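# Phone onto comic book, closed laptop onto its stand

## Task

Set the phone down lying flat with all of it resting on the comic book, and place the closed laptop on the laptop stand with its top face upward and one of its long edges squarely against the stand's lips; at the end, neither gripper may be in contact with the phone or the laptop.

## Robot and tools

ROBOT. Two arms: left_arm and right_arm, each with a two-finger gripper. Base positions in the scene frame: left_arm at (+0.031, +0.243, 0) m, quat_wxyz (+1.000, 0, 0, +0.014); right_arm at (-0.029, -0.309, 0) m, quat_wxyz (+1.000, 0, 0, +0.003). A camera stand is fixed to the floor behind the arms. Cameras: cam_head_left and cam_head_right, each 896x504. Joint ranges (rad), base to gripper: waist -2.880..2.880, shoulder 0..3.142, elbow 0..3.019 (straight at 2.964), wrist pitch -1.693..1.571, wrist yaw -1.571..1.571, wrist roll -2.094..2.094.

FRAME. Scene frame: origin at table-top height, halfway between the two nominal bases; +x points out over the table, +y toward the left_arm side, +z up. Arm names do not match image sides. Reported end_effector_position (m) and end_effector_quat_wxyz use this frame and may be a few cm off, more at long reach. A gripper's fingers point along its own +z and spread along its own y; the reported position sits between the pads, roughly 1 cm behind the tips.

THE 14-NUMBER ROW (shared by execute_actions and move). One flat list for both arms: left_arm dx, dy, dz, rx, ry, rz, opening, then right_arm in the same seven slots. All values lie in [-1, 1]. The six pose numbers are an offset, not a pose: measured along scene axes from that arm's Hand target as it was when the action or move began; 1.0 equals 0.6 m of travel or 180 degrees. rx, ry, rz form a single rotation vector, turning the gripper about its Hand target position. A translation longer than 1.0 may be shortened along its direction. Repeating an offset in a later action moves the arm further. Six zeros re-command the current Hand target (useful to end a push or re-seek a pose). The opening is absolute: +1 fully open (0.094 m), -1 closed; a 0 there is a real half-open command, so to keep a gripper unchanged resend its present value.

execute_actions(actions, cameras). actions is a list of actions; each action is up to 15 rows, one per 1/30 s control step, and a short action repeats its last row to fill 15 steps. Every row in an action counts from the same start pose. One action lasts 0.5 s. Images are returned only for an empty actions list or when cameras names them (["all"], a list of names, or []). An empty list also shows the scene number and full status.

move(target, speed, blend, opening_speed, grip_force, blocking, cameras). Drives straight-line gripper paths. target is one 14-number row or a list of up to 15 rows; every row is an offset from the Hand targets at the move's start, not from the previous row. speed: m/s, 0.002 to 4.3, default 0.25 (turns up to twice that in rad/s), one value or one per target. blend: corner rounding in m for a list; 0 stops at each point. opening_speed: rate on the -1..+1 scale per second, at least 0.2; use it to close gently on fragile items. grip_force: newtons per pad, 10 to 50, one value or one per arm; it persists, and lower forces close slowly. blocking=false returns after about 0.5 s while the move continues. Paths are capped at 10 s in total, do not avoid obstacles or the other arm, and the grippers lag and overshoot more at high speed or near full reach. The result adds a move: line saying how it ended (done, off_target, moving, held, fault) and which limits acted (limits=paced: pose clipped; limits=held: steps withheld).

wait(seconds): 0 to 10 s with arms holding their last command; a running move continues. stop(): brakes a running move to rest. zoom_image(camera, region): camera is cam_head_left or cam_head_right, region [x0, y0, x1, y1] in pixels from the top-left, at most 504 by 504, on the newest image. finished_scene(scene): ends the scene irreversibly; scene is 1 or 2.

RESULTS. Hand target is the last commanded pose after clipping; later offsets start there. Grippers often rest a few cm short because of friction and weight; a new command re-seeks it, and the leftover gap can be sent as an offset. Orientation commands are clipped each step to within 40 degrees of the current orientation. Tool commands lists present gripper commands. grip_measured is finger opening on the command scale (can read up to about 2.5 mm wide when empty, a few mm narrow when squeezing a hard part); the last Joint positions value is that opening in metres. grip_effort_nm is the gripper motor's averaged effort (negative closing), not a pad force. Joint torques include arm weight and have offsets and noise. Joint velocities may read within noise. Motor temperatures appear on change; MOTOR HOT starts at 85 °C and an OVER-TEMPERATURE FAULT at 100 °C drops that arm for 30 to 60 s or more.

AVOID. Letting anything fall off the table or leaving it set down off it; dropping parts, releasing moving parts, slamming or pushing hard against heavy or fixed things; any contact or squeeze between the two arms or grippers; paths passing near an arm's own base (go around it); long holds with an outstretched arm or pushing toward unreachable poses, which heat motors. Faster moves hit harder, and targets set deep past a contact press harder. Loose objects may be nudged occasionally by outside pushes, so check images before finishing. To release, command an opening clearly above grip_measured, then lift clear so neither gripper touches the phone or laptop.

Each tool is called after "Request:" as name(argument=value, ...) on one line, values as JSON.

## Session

Request:
execute_actions(actions=[])

Scene clock: 0.00 s.
left_arm: end_effector_position=(+0.5763, +0.0326, +0.2204) grip_measured=+1.000 grip_effort_nm=n/a end_effector_quat_wxyz=(+0.373, -0.189, +0.872, +0.255) | right_arm: end_effector_position=(+0.2774, -0.6662, +0.2410) grip_measured=+1.000 grip_effort_nm=n/a end_effector_quat_wxyz=(+0.133, +0.606, +0.784, +0.005)
Joint positions: left_arm=[-0.635 1.765 1.519 -1.122 -0.923 -0.933 0.094] | right_arm=[-0.891 1.406 1.314 -1.221 -0.069 0.44 0.094]
Joint velocities: within noise
Joint torques (N m): no reading
Motor temperatures (°C): left_arm=[22 25 42 24 27 23 27] | right_arm=[26 31 33 25 23 23 24]
Heat: left arm: hottest elbow 42 °C; right arm: hottest elbow 33 °C.
Hand target: left_arm +0.5824, +0.0285, +0.2385; +0.386, -0.198, +0.868, +0.242 | right_arm +0.2821, -0.6719, +0.2485; +0.142, +0.605, +0.783, +0.003
Tool commands: left_gripper/opening=+1.0 right_gripper/opening=+1.0

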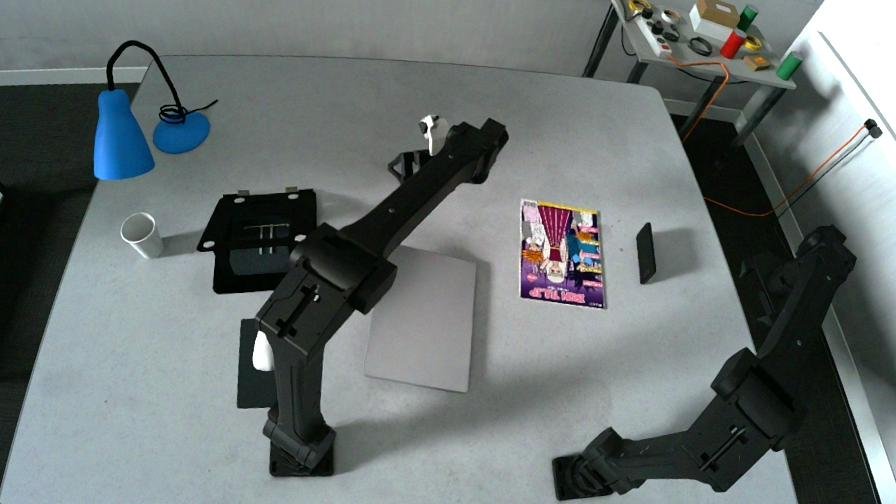

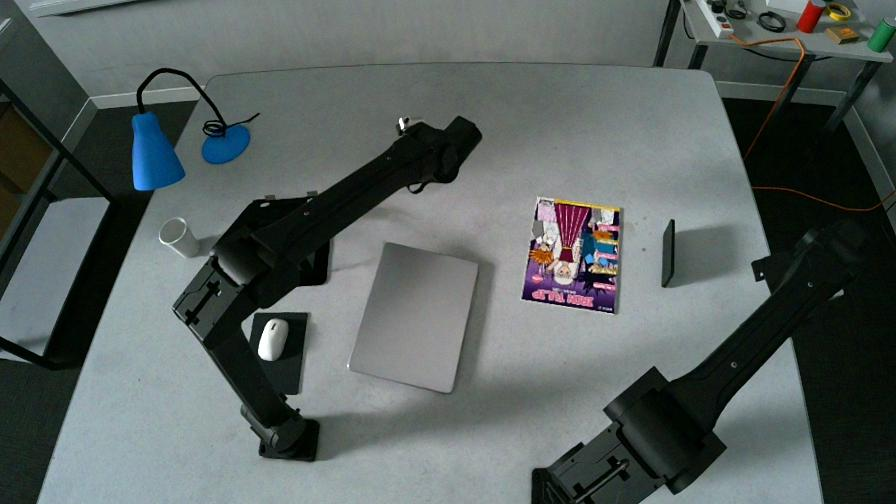

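Request:
move(target=[-0.4873, 0.2358, 0.0358, -0.4094, 0.1435, -0.1638, 0.3, 0.2748, 0.2232, -0.1142, -0.0287, 0.0602, 0.3913, 0.0], speed=0.3, cameras=["all"])

Request:
zoom_image(camera="cam_head_left", region=[560, 170, 720, 320])

Request:
zoom_image(camera="cam_head_right", region=[580, 160, 760, 320])

Request:
zoom_image(camera="cam_head_left", region=[180, 175, 330, 305])

Request:
zoom_image(camera="cam_head_right", region=[200, 180, 350, 310])

Scene clock: 119.30 s.
left_arm: end_effector_position=(+0.2893, +0.1667, +0.2618) grip_measured=+0.302 grip_effort_nm=-0.08 end_effector_quat_wxyz=(+0.054, -0.116, +0.917, -0.378) | right_arm: end_effector_position=(+0.4282, -0.5328, +0.1711) grip_measured=+0.001 grip_effort_nm=-0.08 end_effector_quat_wxyz=(+0.062, +0.043, +0.997, +0.002)
Joint positions: left_arm=[0.159 0.908 0.877 -1.459 0.781 -0.097 0.061] | right_arm=[-0.478 1.623 1.391 -1.227 -0.055 -0.383 0.047]
Joint torques (N m): left_arm=[0.56 -4.66 10.28 0.24 0.54 0.13] | right_arm=[1.14 -15.68 13.01 -0.02 0.03 0.09]
Motor temperatures (°C): left_arm=[22 29 48 24 27 23 26] | right_arm=[26 33 42 25 23 23 24]
Heat: left arm: hottest elbow 48 °C; right arm: hottest elbow 42 °C.
Hand target: left_arm +0.2900, +0.1700, +0.2600; +0.050, -0.121, +0.916, -0.380 | right_arm +0.4469, -0.5380, +0.1800; +0.070, +0.035, +0.997, -0.003
Off the commanded pose: left_arm 0.004 m, 1 deg | right_arm 0.021 m, 1 deg.
move: off_target (right_arm)

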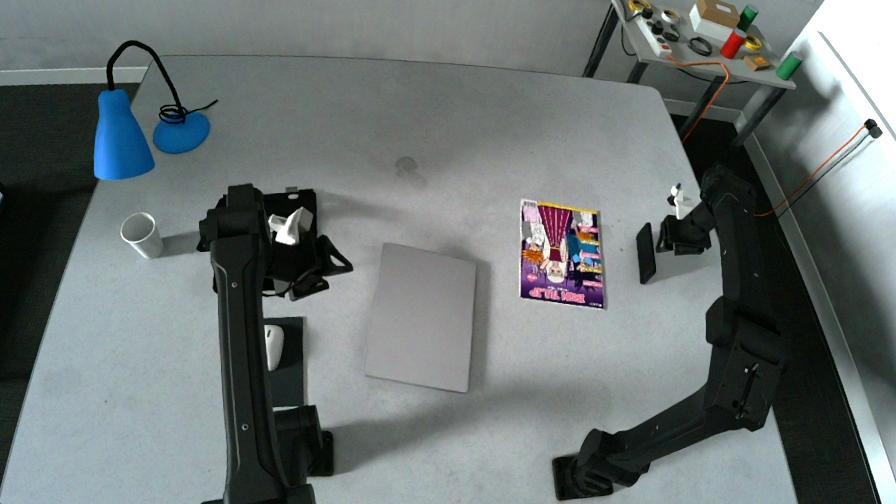

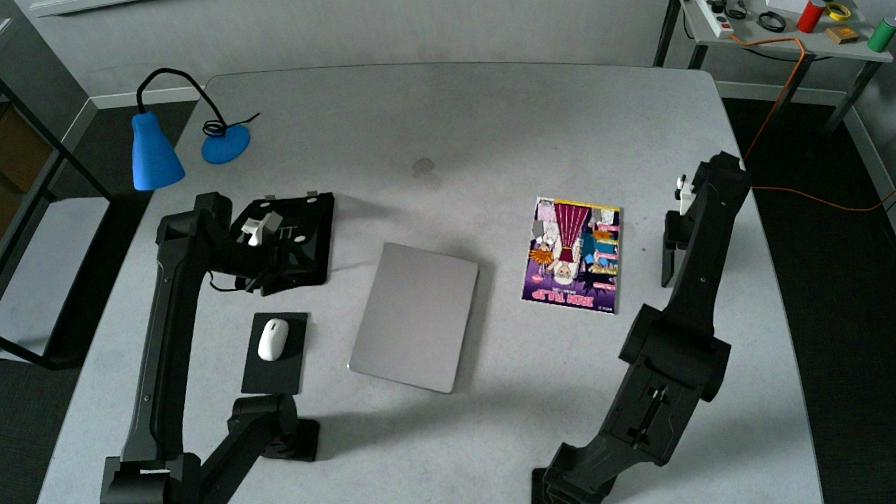

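Scaled by 3.150.

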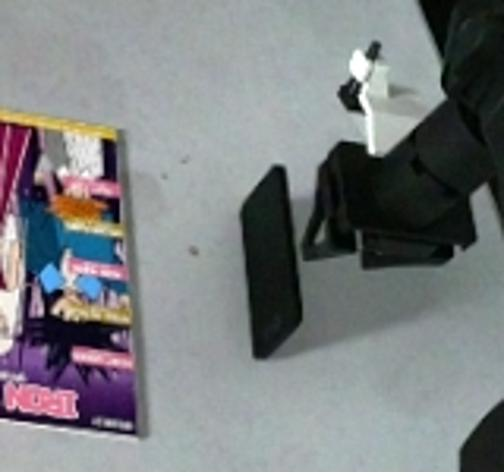

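Scaled by 2.800.

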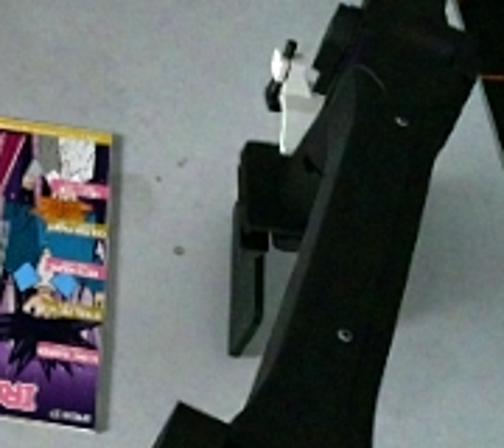

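Scaled by 3.360.

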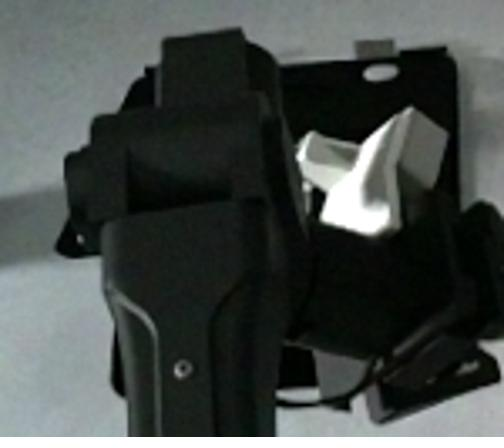

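Scaled by 3.360.

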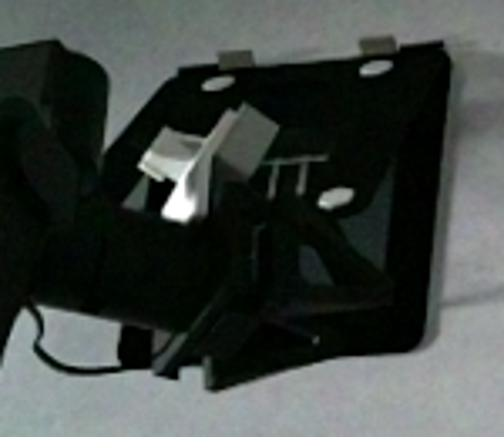

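Request:
zoom_image(camera="cam_head_left", region=[630, 205, 720, 295])

Request:
zoom_image(camera="cam_head_right", region=[640, 190, 730, 300])

Scaled by 5.600.

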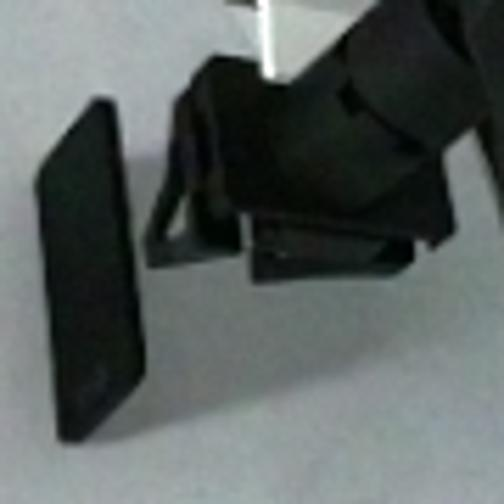

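Scaled by 4.582.

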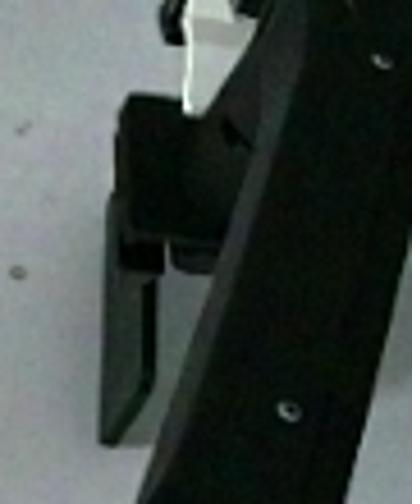

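Request:
move(target=[0.0367, -0.05, -0.2667, 0, 0, -0.0278, -0.2, 0.1035, -0.0217, -0.0683, 0, 0, 0, -0.2], speed=0.2, cameras=["all"])

Request:
zoom_image(camera="cam_head_left", region=[620, 195, 720, 295])

Request:
zoom_image(camera="cam_head_right", region=[640, 190, 740, 290])

Request:
zoom_image(camera="cam_head_left", region=[250, 230, 430, 400])

Scene clock: 170.60 s.
left_arm: end_effector_position=(+0.3136, +0.1442, +0.1045) grip_measured=-0.198 grip_effort_nm=-0.08 end_effector_quat_wxyz=(+0.039, -0.082, +0.920, -0.381) | right_arm: end_effector_position=(+0.4849, -0.5466, +0.1340) grip_measured=-0.199 grip_effort_nm=-0.08 end_effector_quat_wxyz=(+0.055, +0.037, +0.998, +0.004)
Joint positions: left_arm=[0.059 1.15 0.59 -0.906 0.781 -0.134 0.038] | right_arm=[-0.453 1.8 1.526 -1.2 -0.052 -0.37 0.038]
Joint torques (N m): left_arm=[-2.2 -6.48 8.2 1.05 0.41 0.02] | right_arm=[1.44 -18.37 12.88 0.61 0.05 0.22]
Motor temperatures (°C): left_arm=[22 26 47 24 27 23 26] | right_arm=[26 35 49 25 23 23 24]
Heat: left arm: hottest elbow 47 °C; right arm: hottest elbow 49 °C.
Hand target: left_arm +0.3120, +0.1399, +0.0999; +0.033, -0.081, +0.920, -0.382 | right_arm +0.5090, -0.5510, +0.1389; +0.070, +0.035, +0.997, -0.003
Off the commanded pose: left_arm 0.006 m, 1 deg | right_arm 0.025 m, 2 deg.
move: off_target (right_arm)

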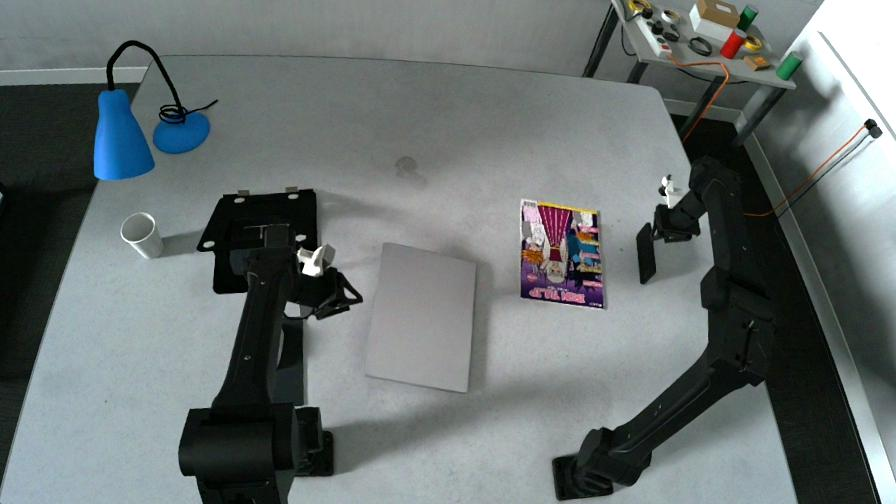

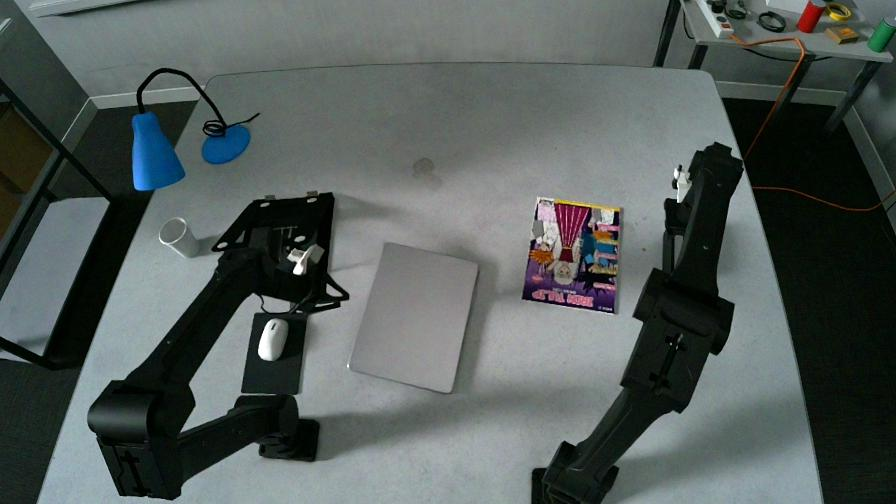

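Scaled by 5.040.

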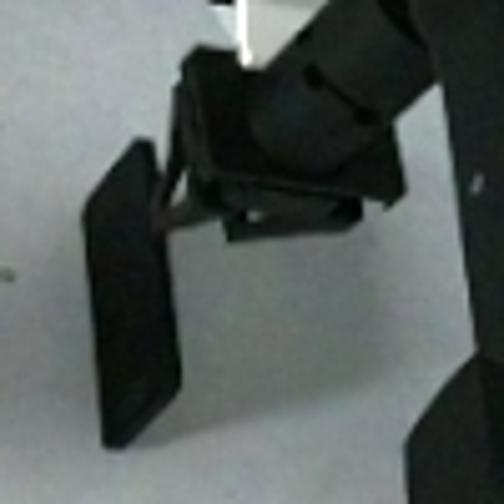

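Scaled by 5.040.

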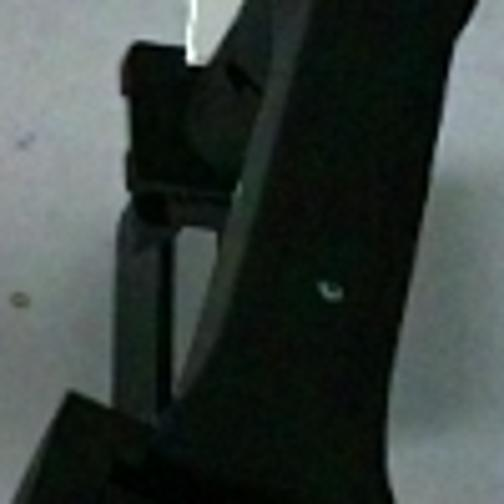

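Scaled by 2.800.

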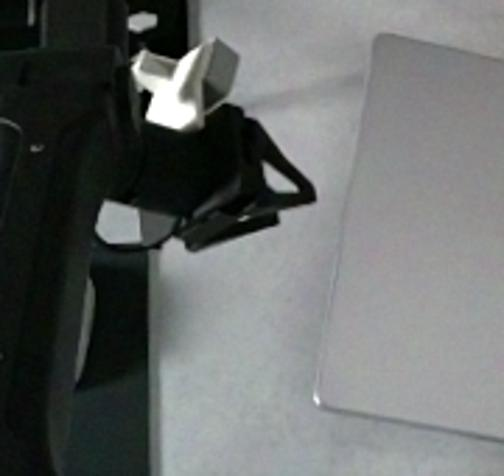

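Request:
zoom_image(camera="cam_head_left", region=[305, 265, 395, 335])

Request:
move(target=[0, 0, 0, 0, 0, 0, -0.2, 0.0167, -0.0233, -0.0315, 0, 0, 0, -0.2], speed=0.1, cameras=["all"])

Request:
zoom_image(camera="cam_head_left", region=[620, 195, 720, 295])

Request:
zoom_image(camera="cam_head_right", region=[640, 190, 740, 290])

Scaled by 5.600.

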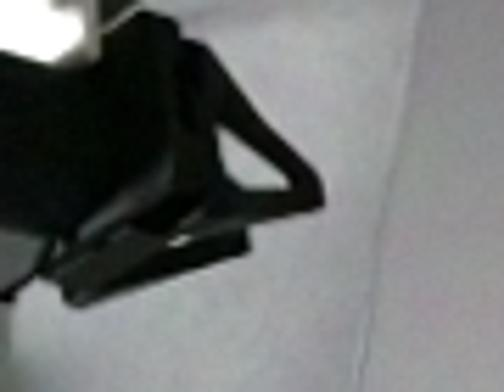

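Scene clock: 190.37 s.
left_arm: end_effector_position=(+0.3136, +0.1442, +0.1045) grip_measured=-0.198 grip_effort_nm=-0.08 end_effector_quat_wxyz=(+0.039, -0.083, +0.920, -0.381) | right_arm: end_effector_position=(+0.4980, -0.5529, +0.1149) grip_measured=-0.199 grip_effort_nm=-0.08 end_effector_quat_wxyz=(+0.053, +0.038, +0.998, +0.005)
Joint positions: left_arm=[0.059 1.15 0.59 -0.906 0.781 -0.134 0.038] | right_arm=[-0.453 1.854 1.552 -1.176 -0.052 -0.37 0.038]
Joint torques (N m): left_arm=[-2.84 -6.65 8.21 1.11 0.41 -0.03] | right_arm=[0.38 -19.55 12.71 0.66 0 0.09]
Heat: left arm: hottest elbow 46 °C; right arm: hottest elbow 48 °C.
Hand target: left_arm +0.3120, +0.1399, +0.0999; +0.033, -0.081, +0.920, -0.382 | right_arm +0.5190, -0.5650, +0.1200; +0.070, +0.035, +0.997, -0.003
Off the commanded pose: left_arm 0.006 m, 1 deg | right_arm 0.025 m, 2 deg.
move: off_target (right_arm)

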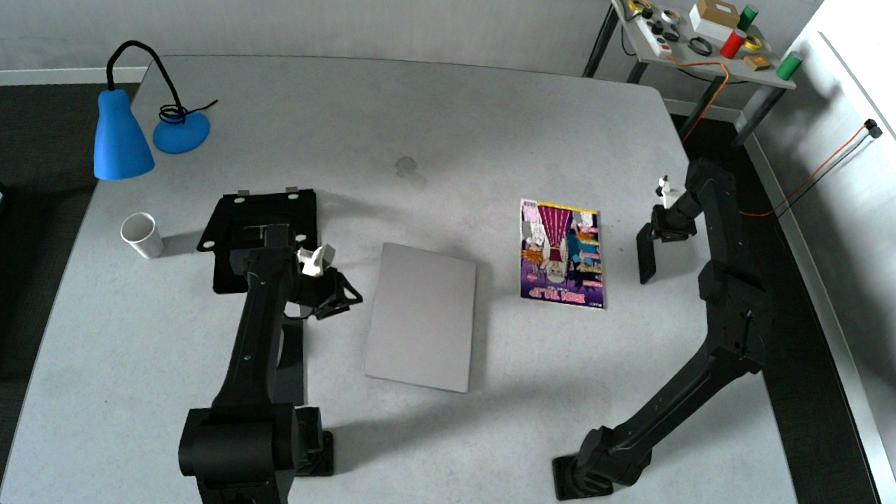

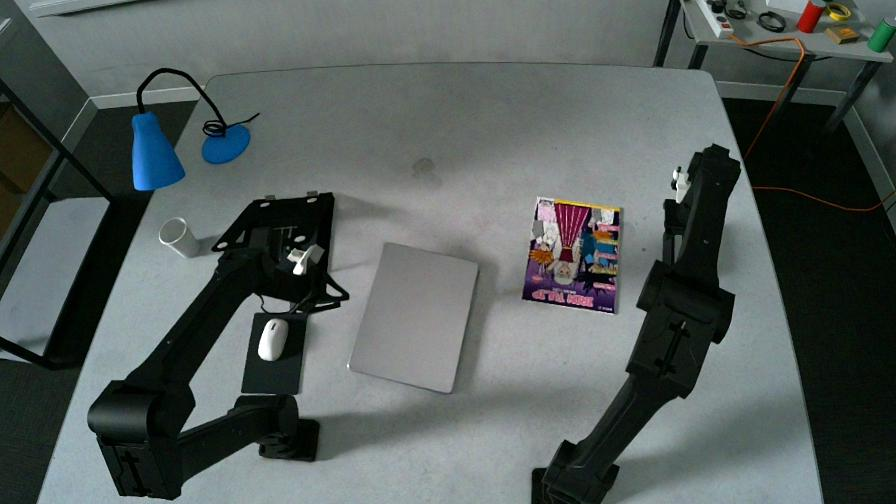

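Scaled by 5.040.

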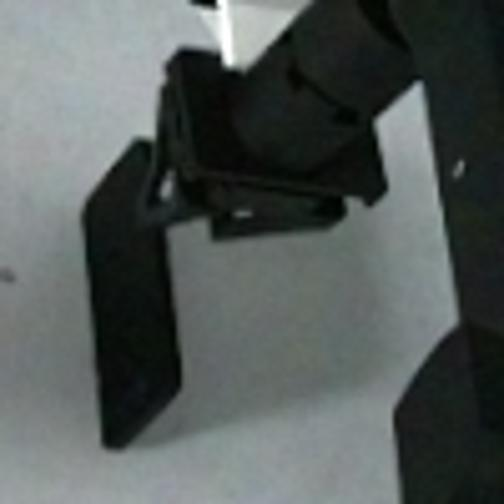

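Scaled by 5.040.

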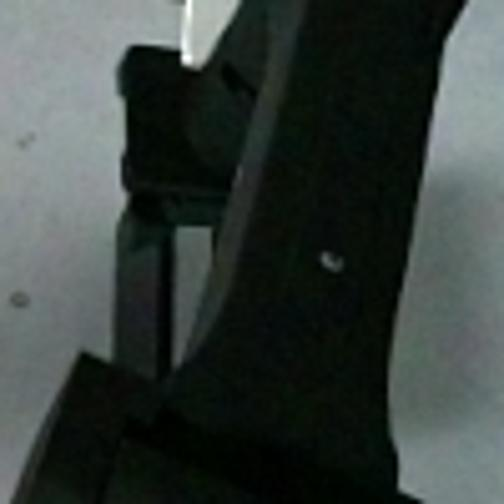

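Request:
move(target=[0.04, -0.025, 0.0, 0, 0, 0, -0.255, 0, -0.012, -0.038, 0, 0, 0, -0.2], speed=0.1, cameras=["all"])

Request:
zoom_image(camera="cam_head_left", region=[620, 205, 710, 295])

Request:
zoom_image(camera="cam_head_left", region=[305, 255, 405, 345])

Scene clock: 234.37 s.
left_arm: end_effector_position=(+0.3198, +0.1288, +0.0906) grip_measured=-0.253 grip_effort_nm=-0.08 end_effector_quat_wxyz=(+0.020, -0.090, +0.920, -0.381) | right_arm: end_effector_position=(+0.5070, -0.5595, +0.1016) grip_measured=-0.199 grip_effort_nm=-0.08 end_effector_quat_wxyz=(+0.062, +0.034, +0.997, +0.001)
Joint positions: left_arm=[0.001 1.208 0.59 -0.834 0.776 -0.215 0.035] | right_arm=[-0.457 1.879 1.552 -1.13 -0.052 -0.38 0.038]
Joint torques (N m): left_arm=[-3.02 -6.53 11.73 0.96 0.36 -0.04] | right_arm=[-0.15 -19.6 11.04 0.75 -0.05 0.08]
Motor temperatures (°C): left_arm=[22 26 45 24 27 23 26] | right_arm=[26 36 55 25 23 23 24]
Heat: left arm: hottest elbow 45 °C; right arm: hottest elbow 55 °C.
Hand target: left_arm +0.3360, +0.1250, +0.0999; +0.033, -0.081, +0.920, -0.381 | right_arm +0.5190, -0.5721, +0.0973; +0.070, +0.035, +0.997, -0.003
Off the commanded pose: left_arm 0.019 m, 2 deg | right_arm 0.018 m, 1 deg.
move: off_target (left_arm, right_arm)

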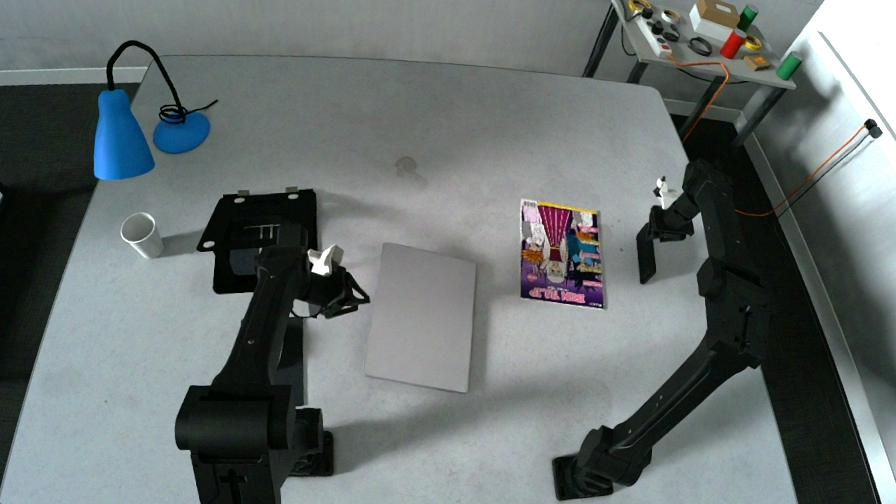

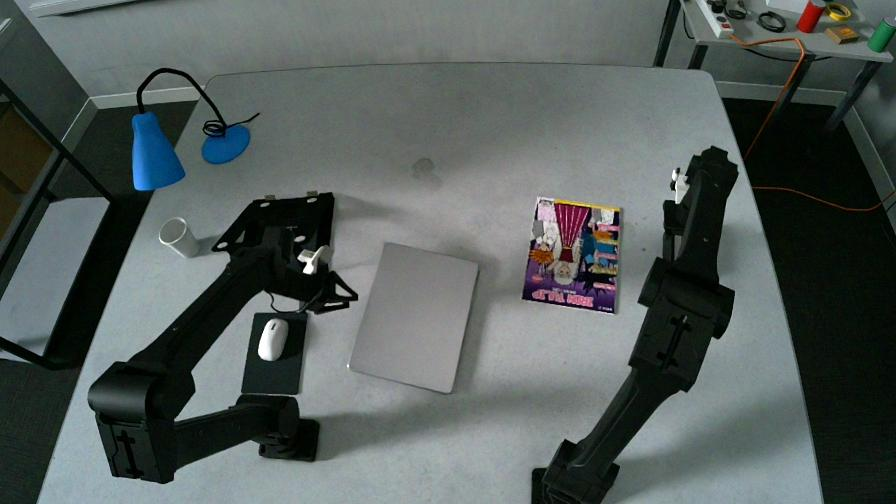

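Scaled by 5.600.

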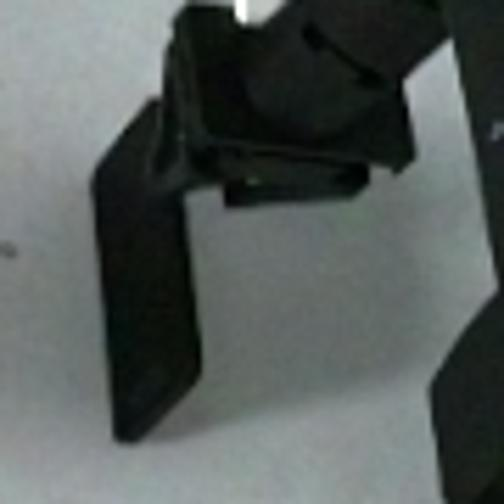

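Scaled by 5.040.

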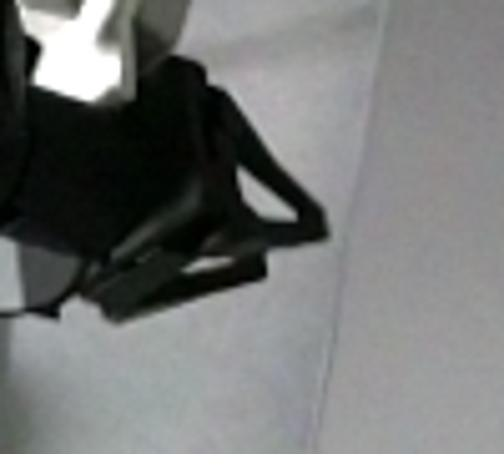

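Request:
move(target=[0.0417, -0.015, -0.06, 0, 0, 0, -0.255, 0, 0, -0.0655, 0, 0, 0, -0.2], speed=0.08, cameras=["all"])

Request:
zoom_image(camera="cam_head_left", region=[620, 205, 710, 295])

Request:
zoom_image(camera="cam_head_left", region=[305, 255, 405, 345])

Scene clock: 241.67 s.
left_arm: end_effector_position=(+0.3408, +0.1207, +0.0542) grip_measured=-0.253 grip_effort_nm=-0.08 end_effector_quat_wxyz=(+0.017, -0.091, +0.920, -0.380) | right_arm: end_effector_position=(+0.5253, -0.5684, +0.0845) grip_measured=-0.199 grip_effort_nm=-0.08 end_effector_quat_wxyz=(+0.087, +0.033, +0.996, -0.010)
Joint positions: left_arm=[-0.03 1.353 0.59 -0.666 0.771 -0.257 0.035] | right_arm=[-0.457 1.914 1.552 -1.042 -0.052 -0.38 0.038]
Joint torques (N m): left_arm=[-2.37 -8.18 11.52 1.09 0.3 -0.08] | right_arm=[-0.15 -19.96 7.32 0.84 -0.07 0.09]
Heat: left arm: hottest elbow 46 °C; right arm: hottest elbow 54 °C.
Hand target: left_arm +0.3610, +0.1158, +0.0640; +0.033, -0.081, +0.920, -0.382 | right_arm +0.5190, -0.5721, +0.0579; +0.070, +0.035, +0.997, -0.003
Off the commanded pose: left_arm 0.023 m, 2 deg | right_arm 0.028 m, 2 deg.
move: off_target (left_arm, right_arm)

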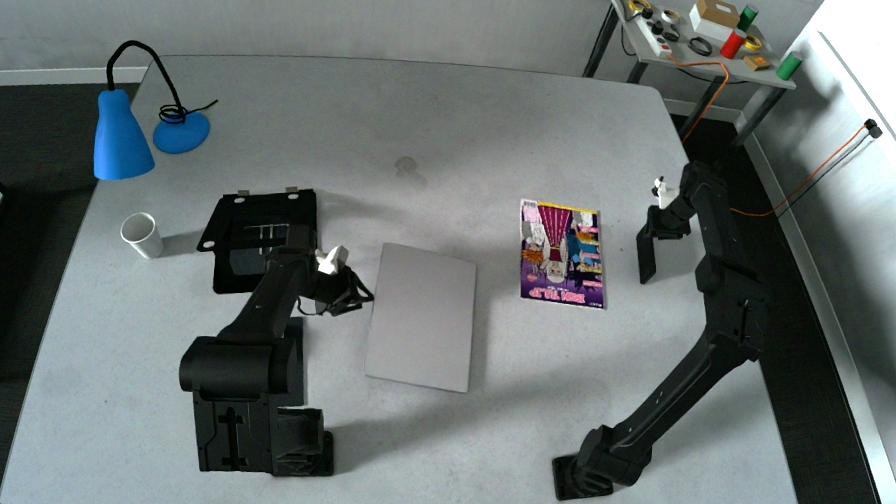

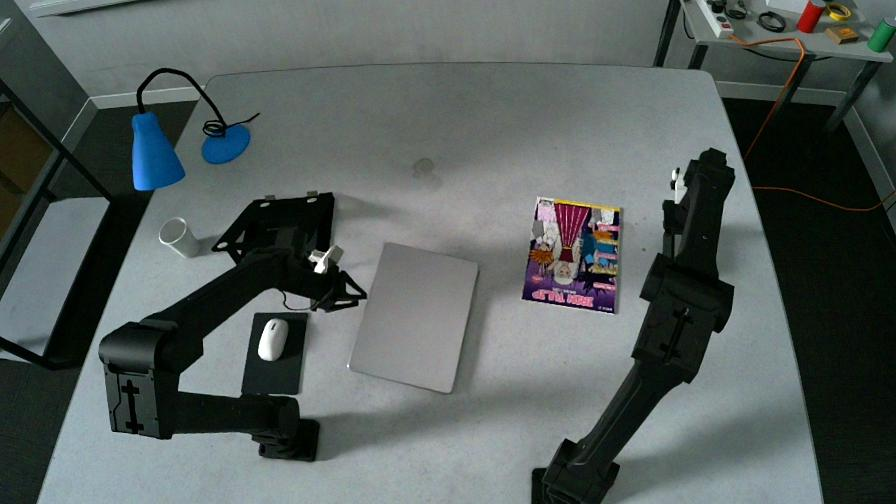

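Scaled by 5.600.

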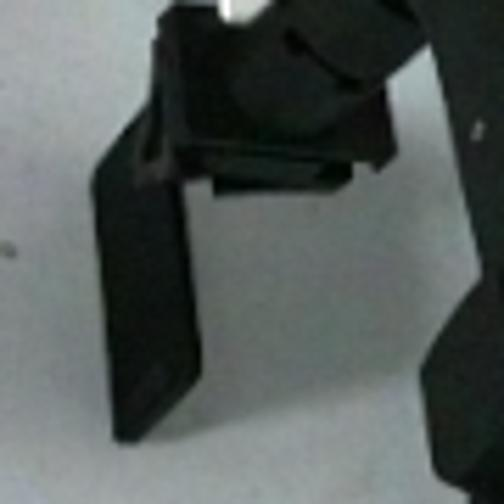

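Scaled by 5.040.

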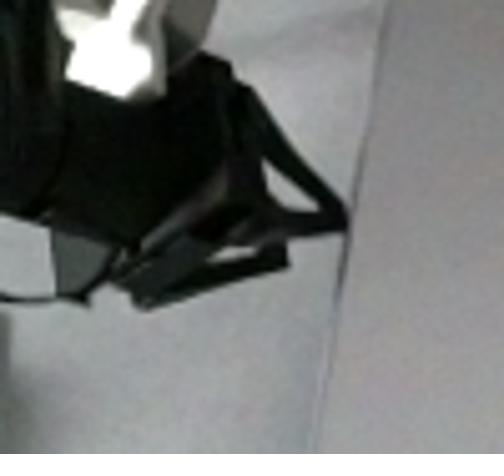

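Request:
move(target=[0.0067, -0.023, -0.0283, 0, 0, 0, -0.255, -0.04, 0, -0.03, 0, 0, 0, -0.2], speed=0.08, cameras=["all"])

Request:
zoom_image(camera="cam_head_left", region=[620, 205, 710, 295])

Request:
zoom_image(camera="cam_head_left", region=[315, 265, 405, 345])

Scene clock: 251.90 s.
left_arm: end_effector_position=(+0.3526, +0.1075, +0.0468) grip_measured=-0.253 grip_effort_nm=-0.08 end_effector_quat_wxyz=(+0.028, -0.086, +0.919, -0.384) | right_arm: end_effector_position=(+0.5004, -0.5683, +0.0490) grip_measured=-0.199 grip_effort_nm=-0.08 end_effector_quat_wxyz=(+0.073, +0.034, +0.997, -0.005)
Joint positions: left_arm=[-0.071 1.388 0.59 -0.565 0.768 -0.314 0.035] | right_arm=[-0.475 1.914 1.453 -0.973 -0.053 -0.399 0.038]
Joint torques (N m): left_arm=[-2.43 -7.65 9.98 1.29 0.08 -0.06] | right_arm=[-0.21 -22.12 7.1 0.8 -0.1 0.02]
Heat: left arm: hottest elbow 46 °C; right arm: hottest elbow 51 °C.
Hand target: left_arm +0.3650, +0.1021, +0.0470; +0.033, -0.081, +0.920, -0.381 | right_arm +0.4950, -0.5722, +0.0399; +0.070, +0.035, +0.997, -0.003
Off the commanded pose: left_arm 0.014 m, 1 deg | right_arm 0.011 m, 0 deg.
move: off_target (left_arm, right_arm)

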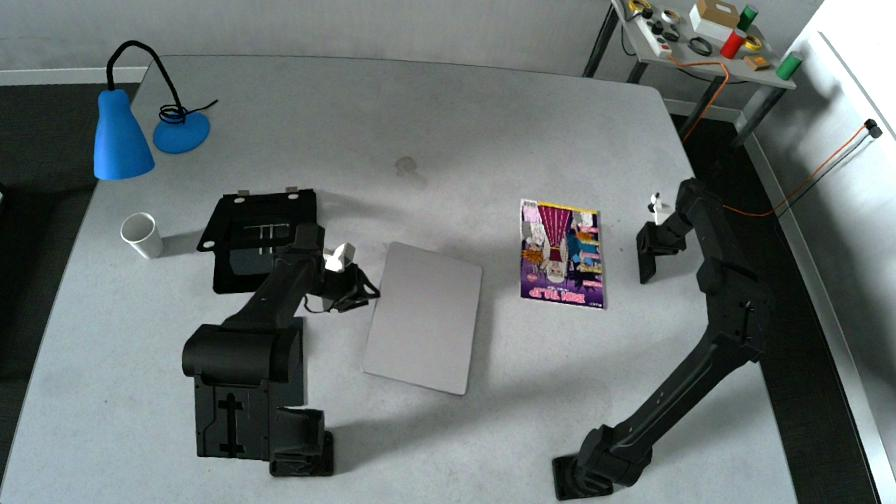

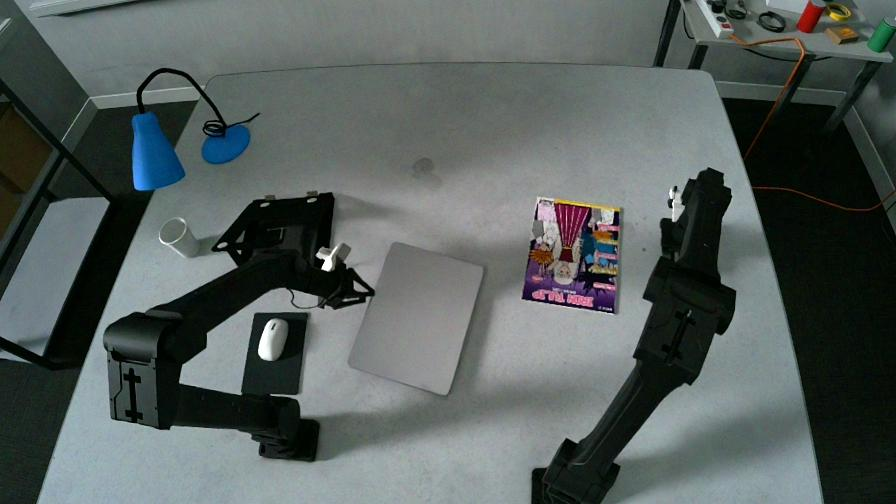

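Scaled by 5.600.

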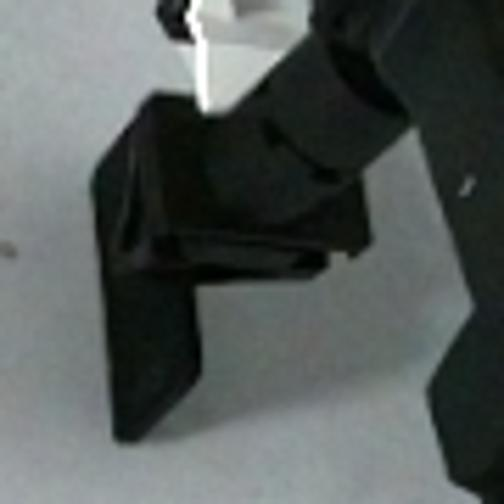

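Scaled by 5.600.

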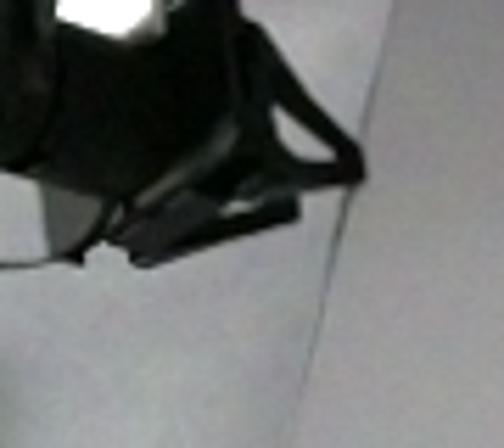

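Request:
move(target=[0, -0.02, -0.017, 0, 0, 0, -0.255, 0, 0, 0, 0, 0, 0, -0.95], speed=0.06, opening_speed=0.6, grip_force=[50, 25], cameras=["all"])

Request:
zoom_image(camera="cam_head_left", region=[620, 205, 710, 295])

Request:
zoom_image(camera="cam_head_left", region=[315, 265, 405, 345])

Scene clock: 267.90 s.
left_arm: end_effector_position=(+0.3606, +0.0958, +0.0430) grip_measured=-0.253 grip_effort_nm=-0.08 end_effector_quat_wxyz=(+0.037, -0.083, +0.918, -0.387) | right_arm: end_effector_position=(+0.5006, -0.5680, +0.0490) grip_measured=-0.826 grip_effort_nm=-0.52 end_effector_quat_wxyz=(+0.074, +0.033, +0.997, -0.004)
Joint positions: left_arm=[-0.107 1.409 0.59 -0.489 0.763 -0.365 0.035] | right_arm=[-0.475 1.914 1.453 -0.973 -0.055 -0.4 0.008]
Joint torques (N m): left_arm=[-2.78 -7.24 8.59 1.29 -0.15 -0.11] | right_arm=[-0.15 -21.71 7.05 0.83 -0.02 0.09]
Motor temperatures (°C): left_arm=[22 26 46 24 27 23 26] | right_arm=[26 39 47 25 24 23 24]
Heat: left arm: hottest elbow 46 °C; right arm: hottest elbow 47 °C.
Hand target: left_arm +0.3650, +0.0901, +0.0368; +0.033, -0.081, +0.920, -0.381 | right_arm +0.4950, -0.5722, +0.0399; +0.070, +0.035, +0.997, -0.003
Off the commanded pose: left_arm 0.010 m, 1 deg | right_arm 0.011 m, 1 deg.
grip_force (N): 50, 25
move: off_target (right_arm)

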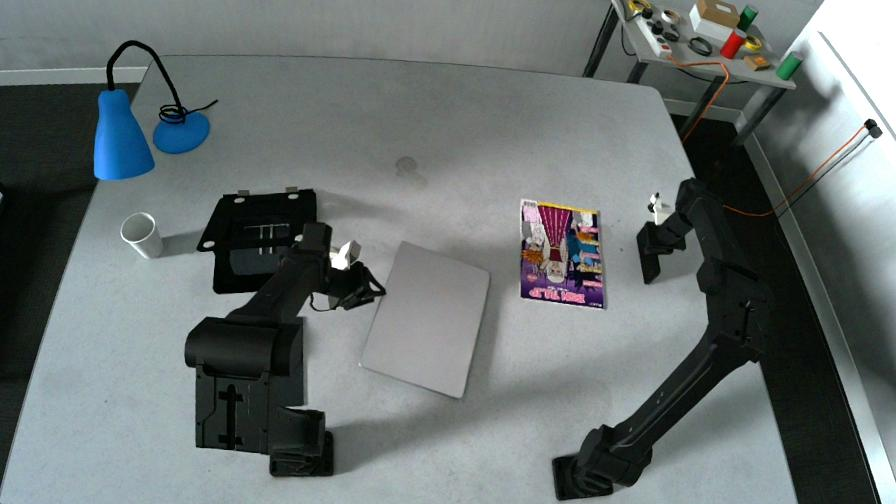

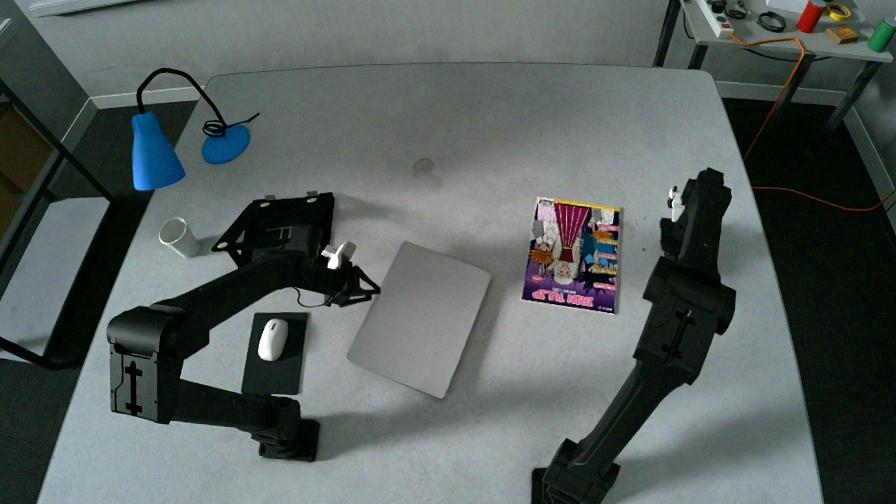

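Scaled by 5.600.

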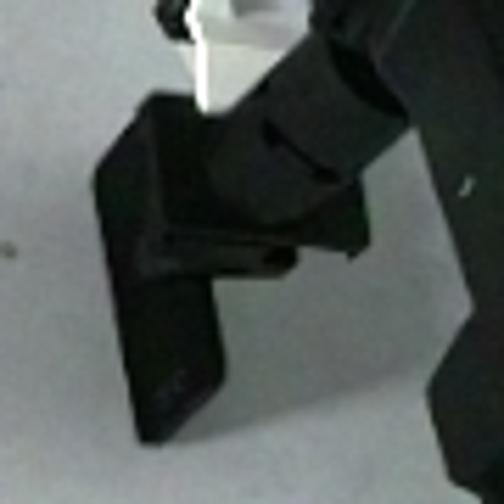

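Scaled by 5.600.

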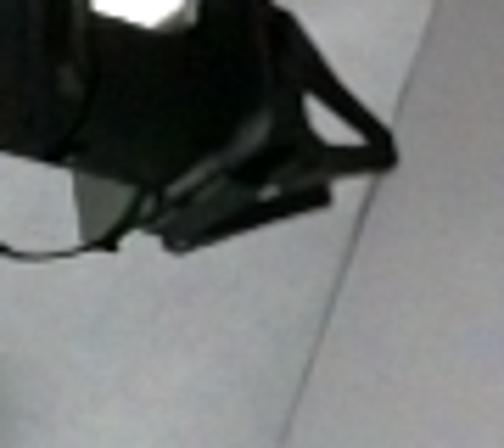

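Request:
zoom_image(camera="cam_head_right", region=[325, 250, 415, 330])

Request:
zoom_image(camera="cam_head_left", region=[350, 265, 410, 325])

Scaled by 5.600.

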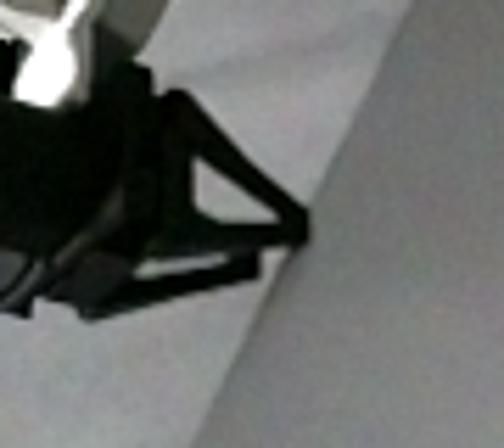

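Scaled by 8.400.

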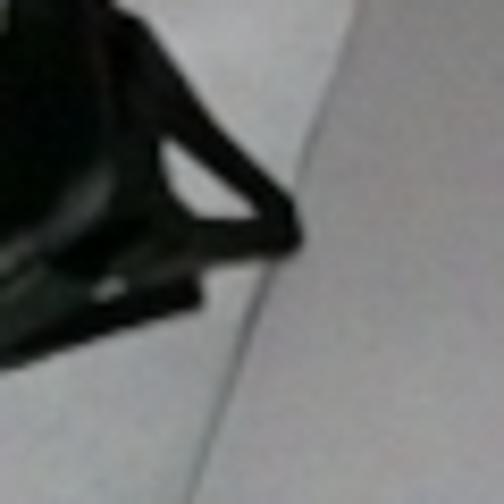

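Request:
move(target=[[0, 0.01, 0.05, 0, 0, 0, -0.255, 0, 0, 0.0, 0, 0, 0, -0.95], [-0.1, 0.01, 0.03, 0, 0, 0, -0.255, 0, 0, 0.25, 0, 0, 0, -0.95]], speed=[0.1, 0.15], blend=[0.01, 0], cameras=["all"])

Request:
zoom_image(camera="cam_head_left", region=[315, 265, 405, 345])

Request:
zoom_image(camera="cam_head_left", region=[610, 165, 730, 295])

Scene clock: 304.43 s.
left_arm: end_effector_position=(+0.3067, +0.0999, +0.0527) grip_measured=-0.253 grip_effort_nm=-0.08 end_effector_quat_wxyz=(+0.027, -0.087, +0.920, -0.380) | right_arm: end_effector_position=(+0.4801, -0.5576, +0.1583) grip_measured=-0.827 grip_effort_nm=-0.58 end_effector_quat_wxyz=(+0.040, +0.034, +0.999, +0.012)
Joint positions: left_arm=[-0.112 1.237 0.479 -0.574 0.752 -0.367 0.035] | right_arm=[-0.475 1.807 1.604 -1.305 -0.055 -0.4 0.008]
Joint torques (N m): left_arm=[-2.2 -9.11 6.86 1.21 0.31 -0.01] | right_arm=[-0.21 -21.95 13.49 -0.21 0 0.09]
Motor temperatures (°C): left_arm=[22 26 45 24 27 23 26] | right_arm=[26 40 42 25 24 23 25]
Heat: left arm: hottest elbow 45 °C; right arm: hottest elbow 42 °C.
Hand target: left_arm +0.3051, +0.0961, +0.0548; +0.033, -0.081, +0.920, -0.381 | right_arm +0.4950, -0.5722, +0.1900; +0.070, +0.035, +0.997, -0.003
Off the commanded pose: left_arm 0.005 m, 1 deg | right_arm 0.038 m, 4 deg.
grip_force (N): 50, 25
move: off_target (right_arm)

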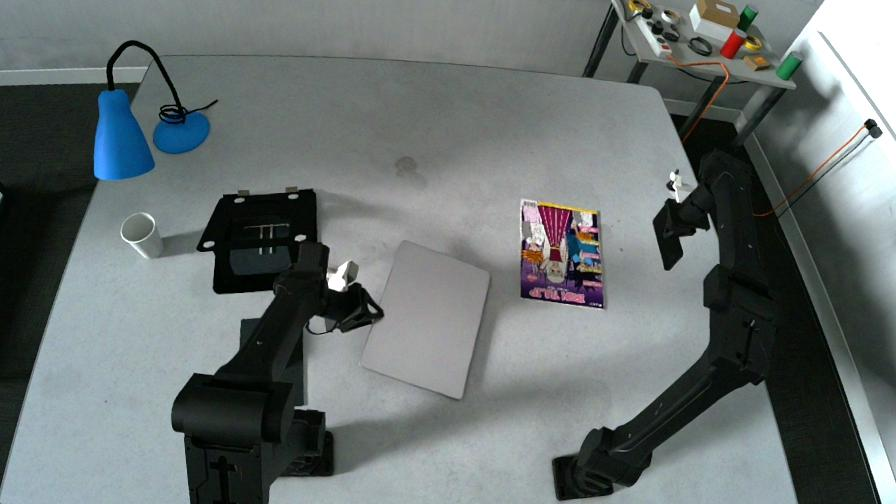

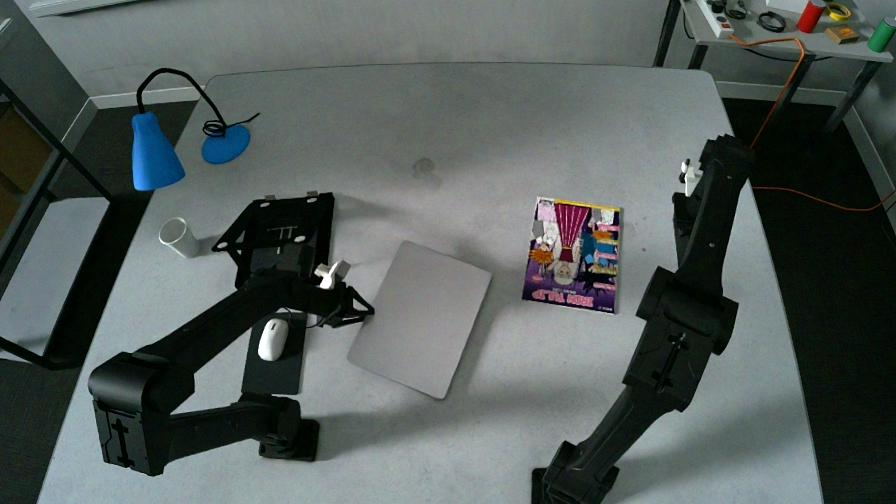

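Scaled by 5.600.

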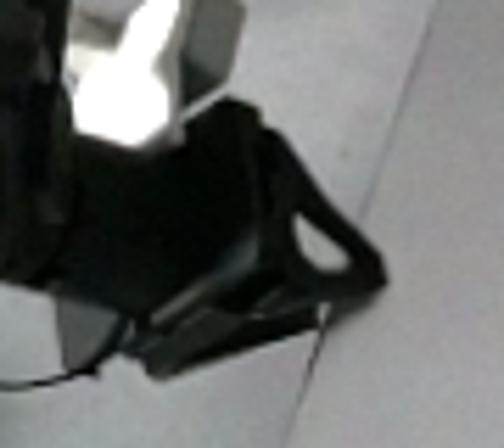

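Scaled by 3.877.

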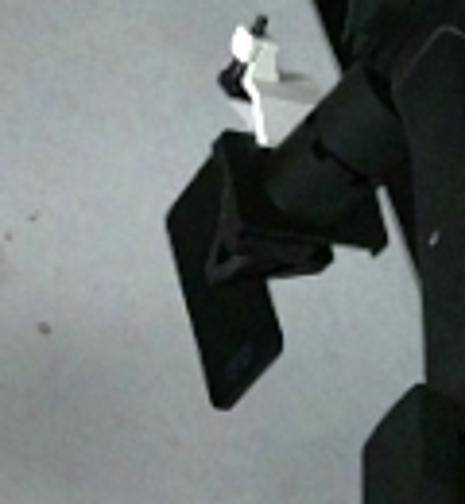

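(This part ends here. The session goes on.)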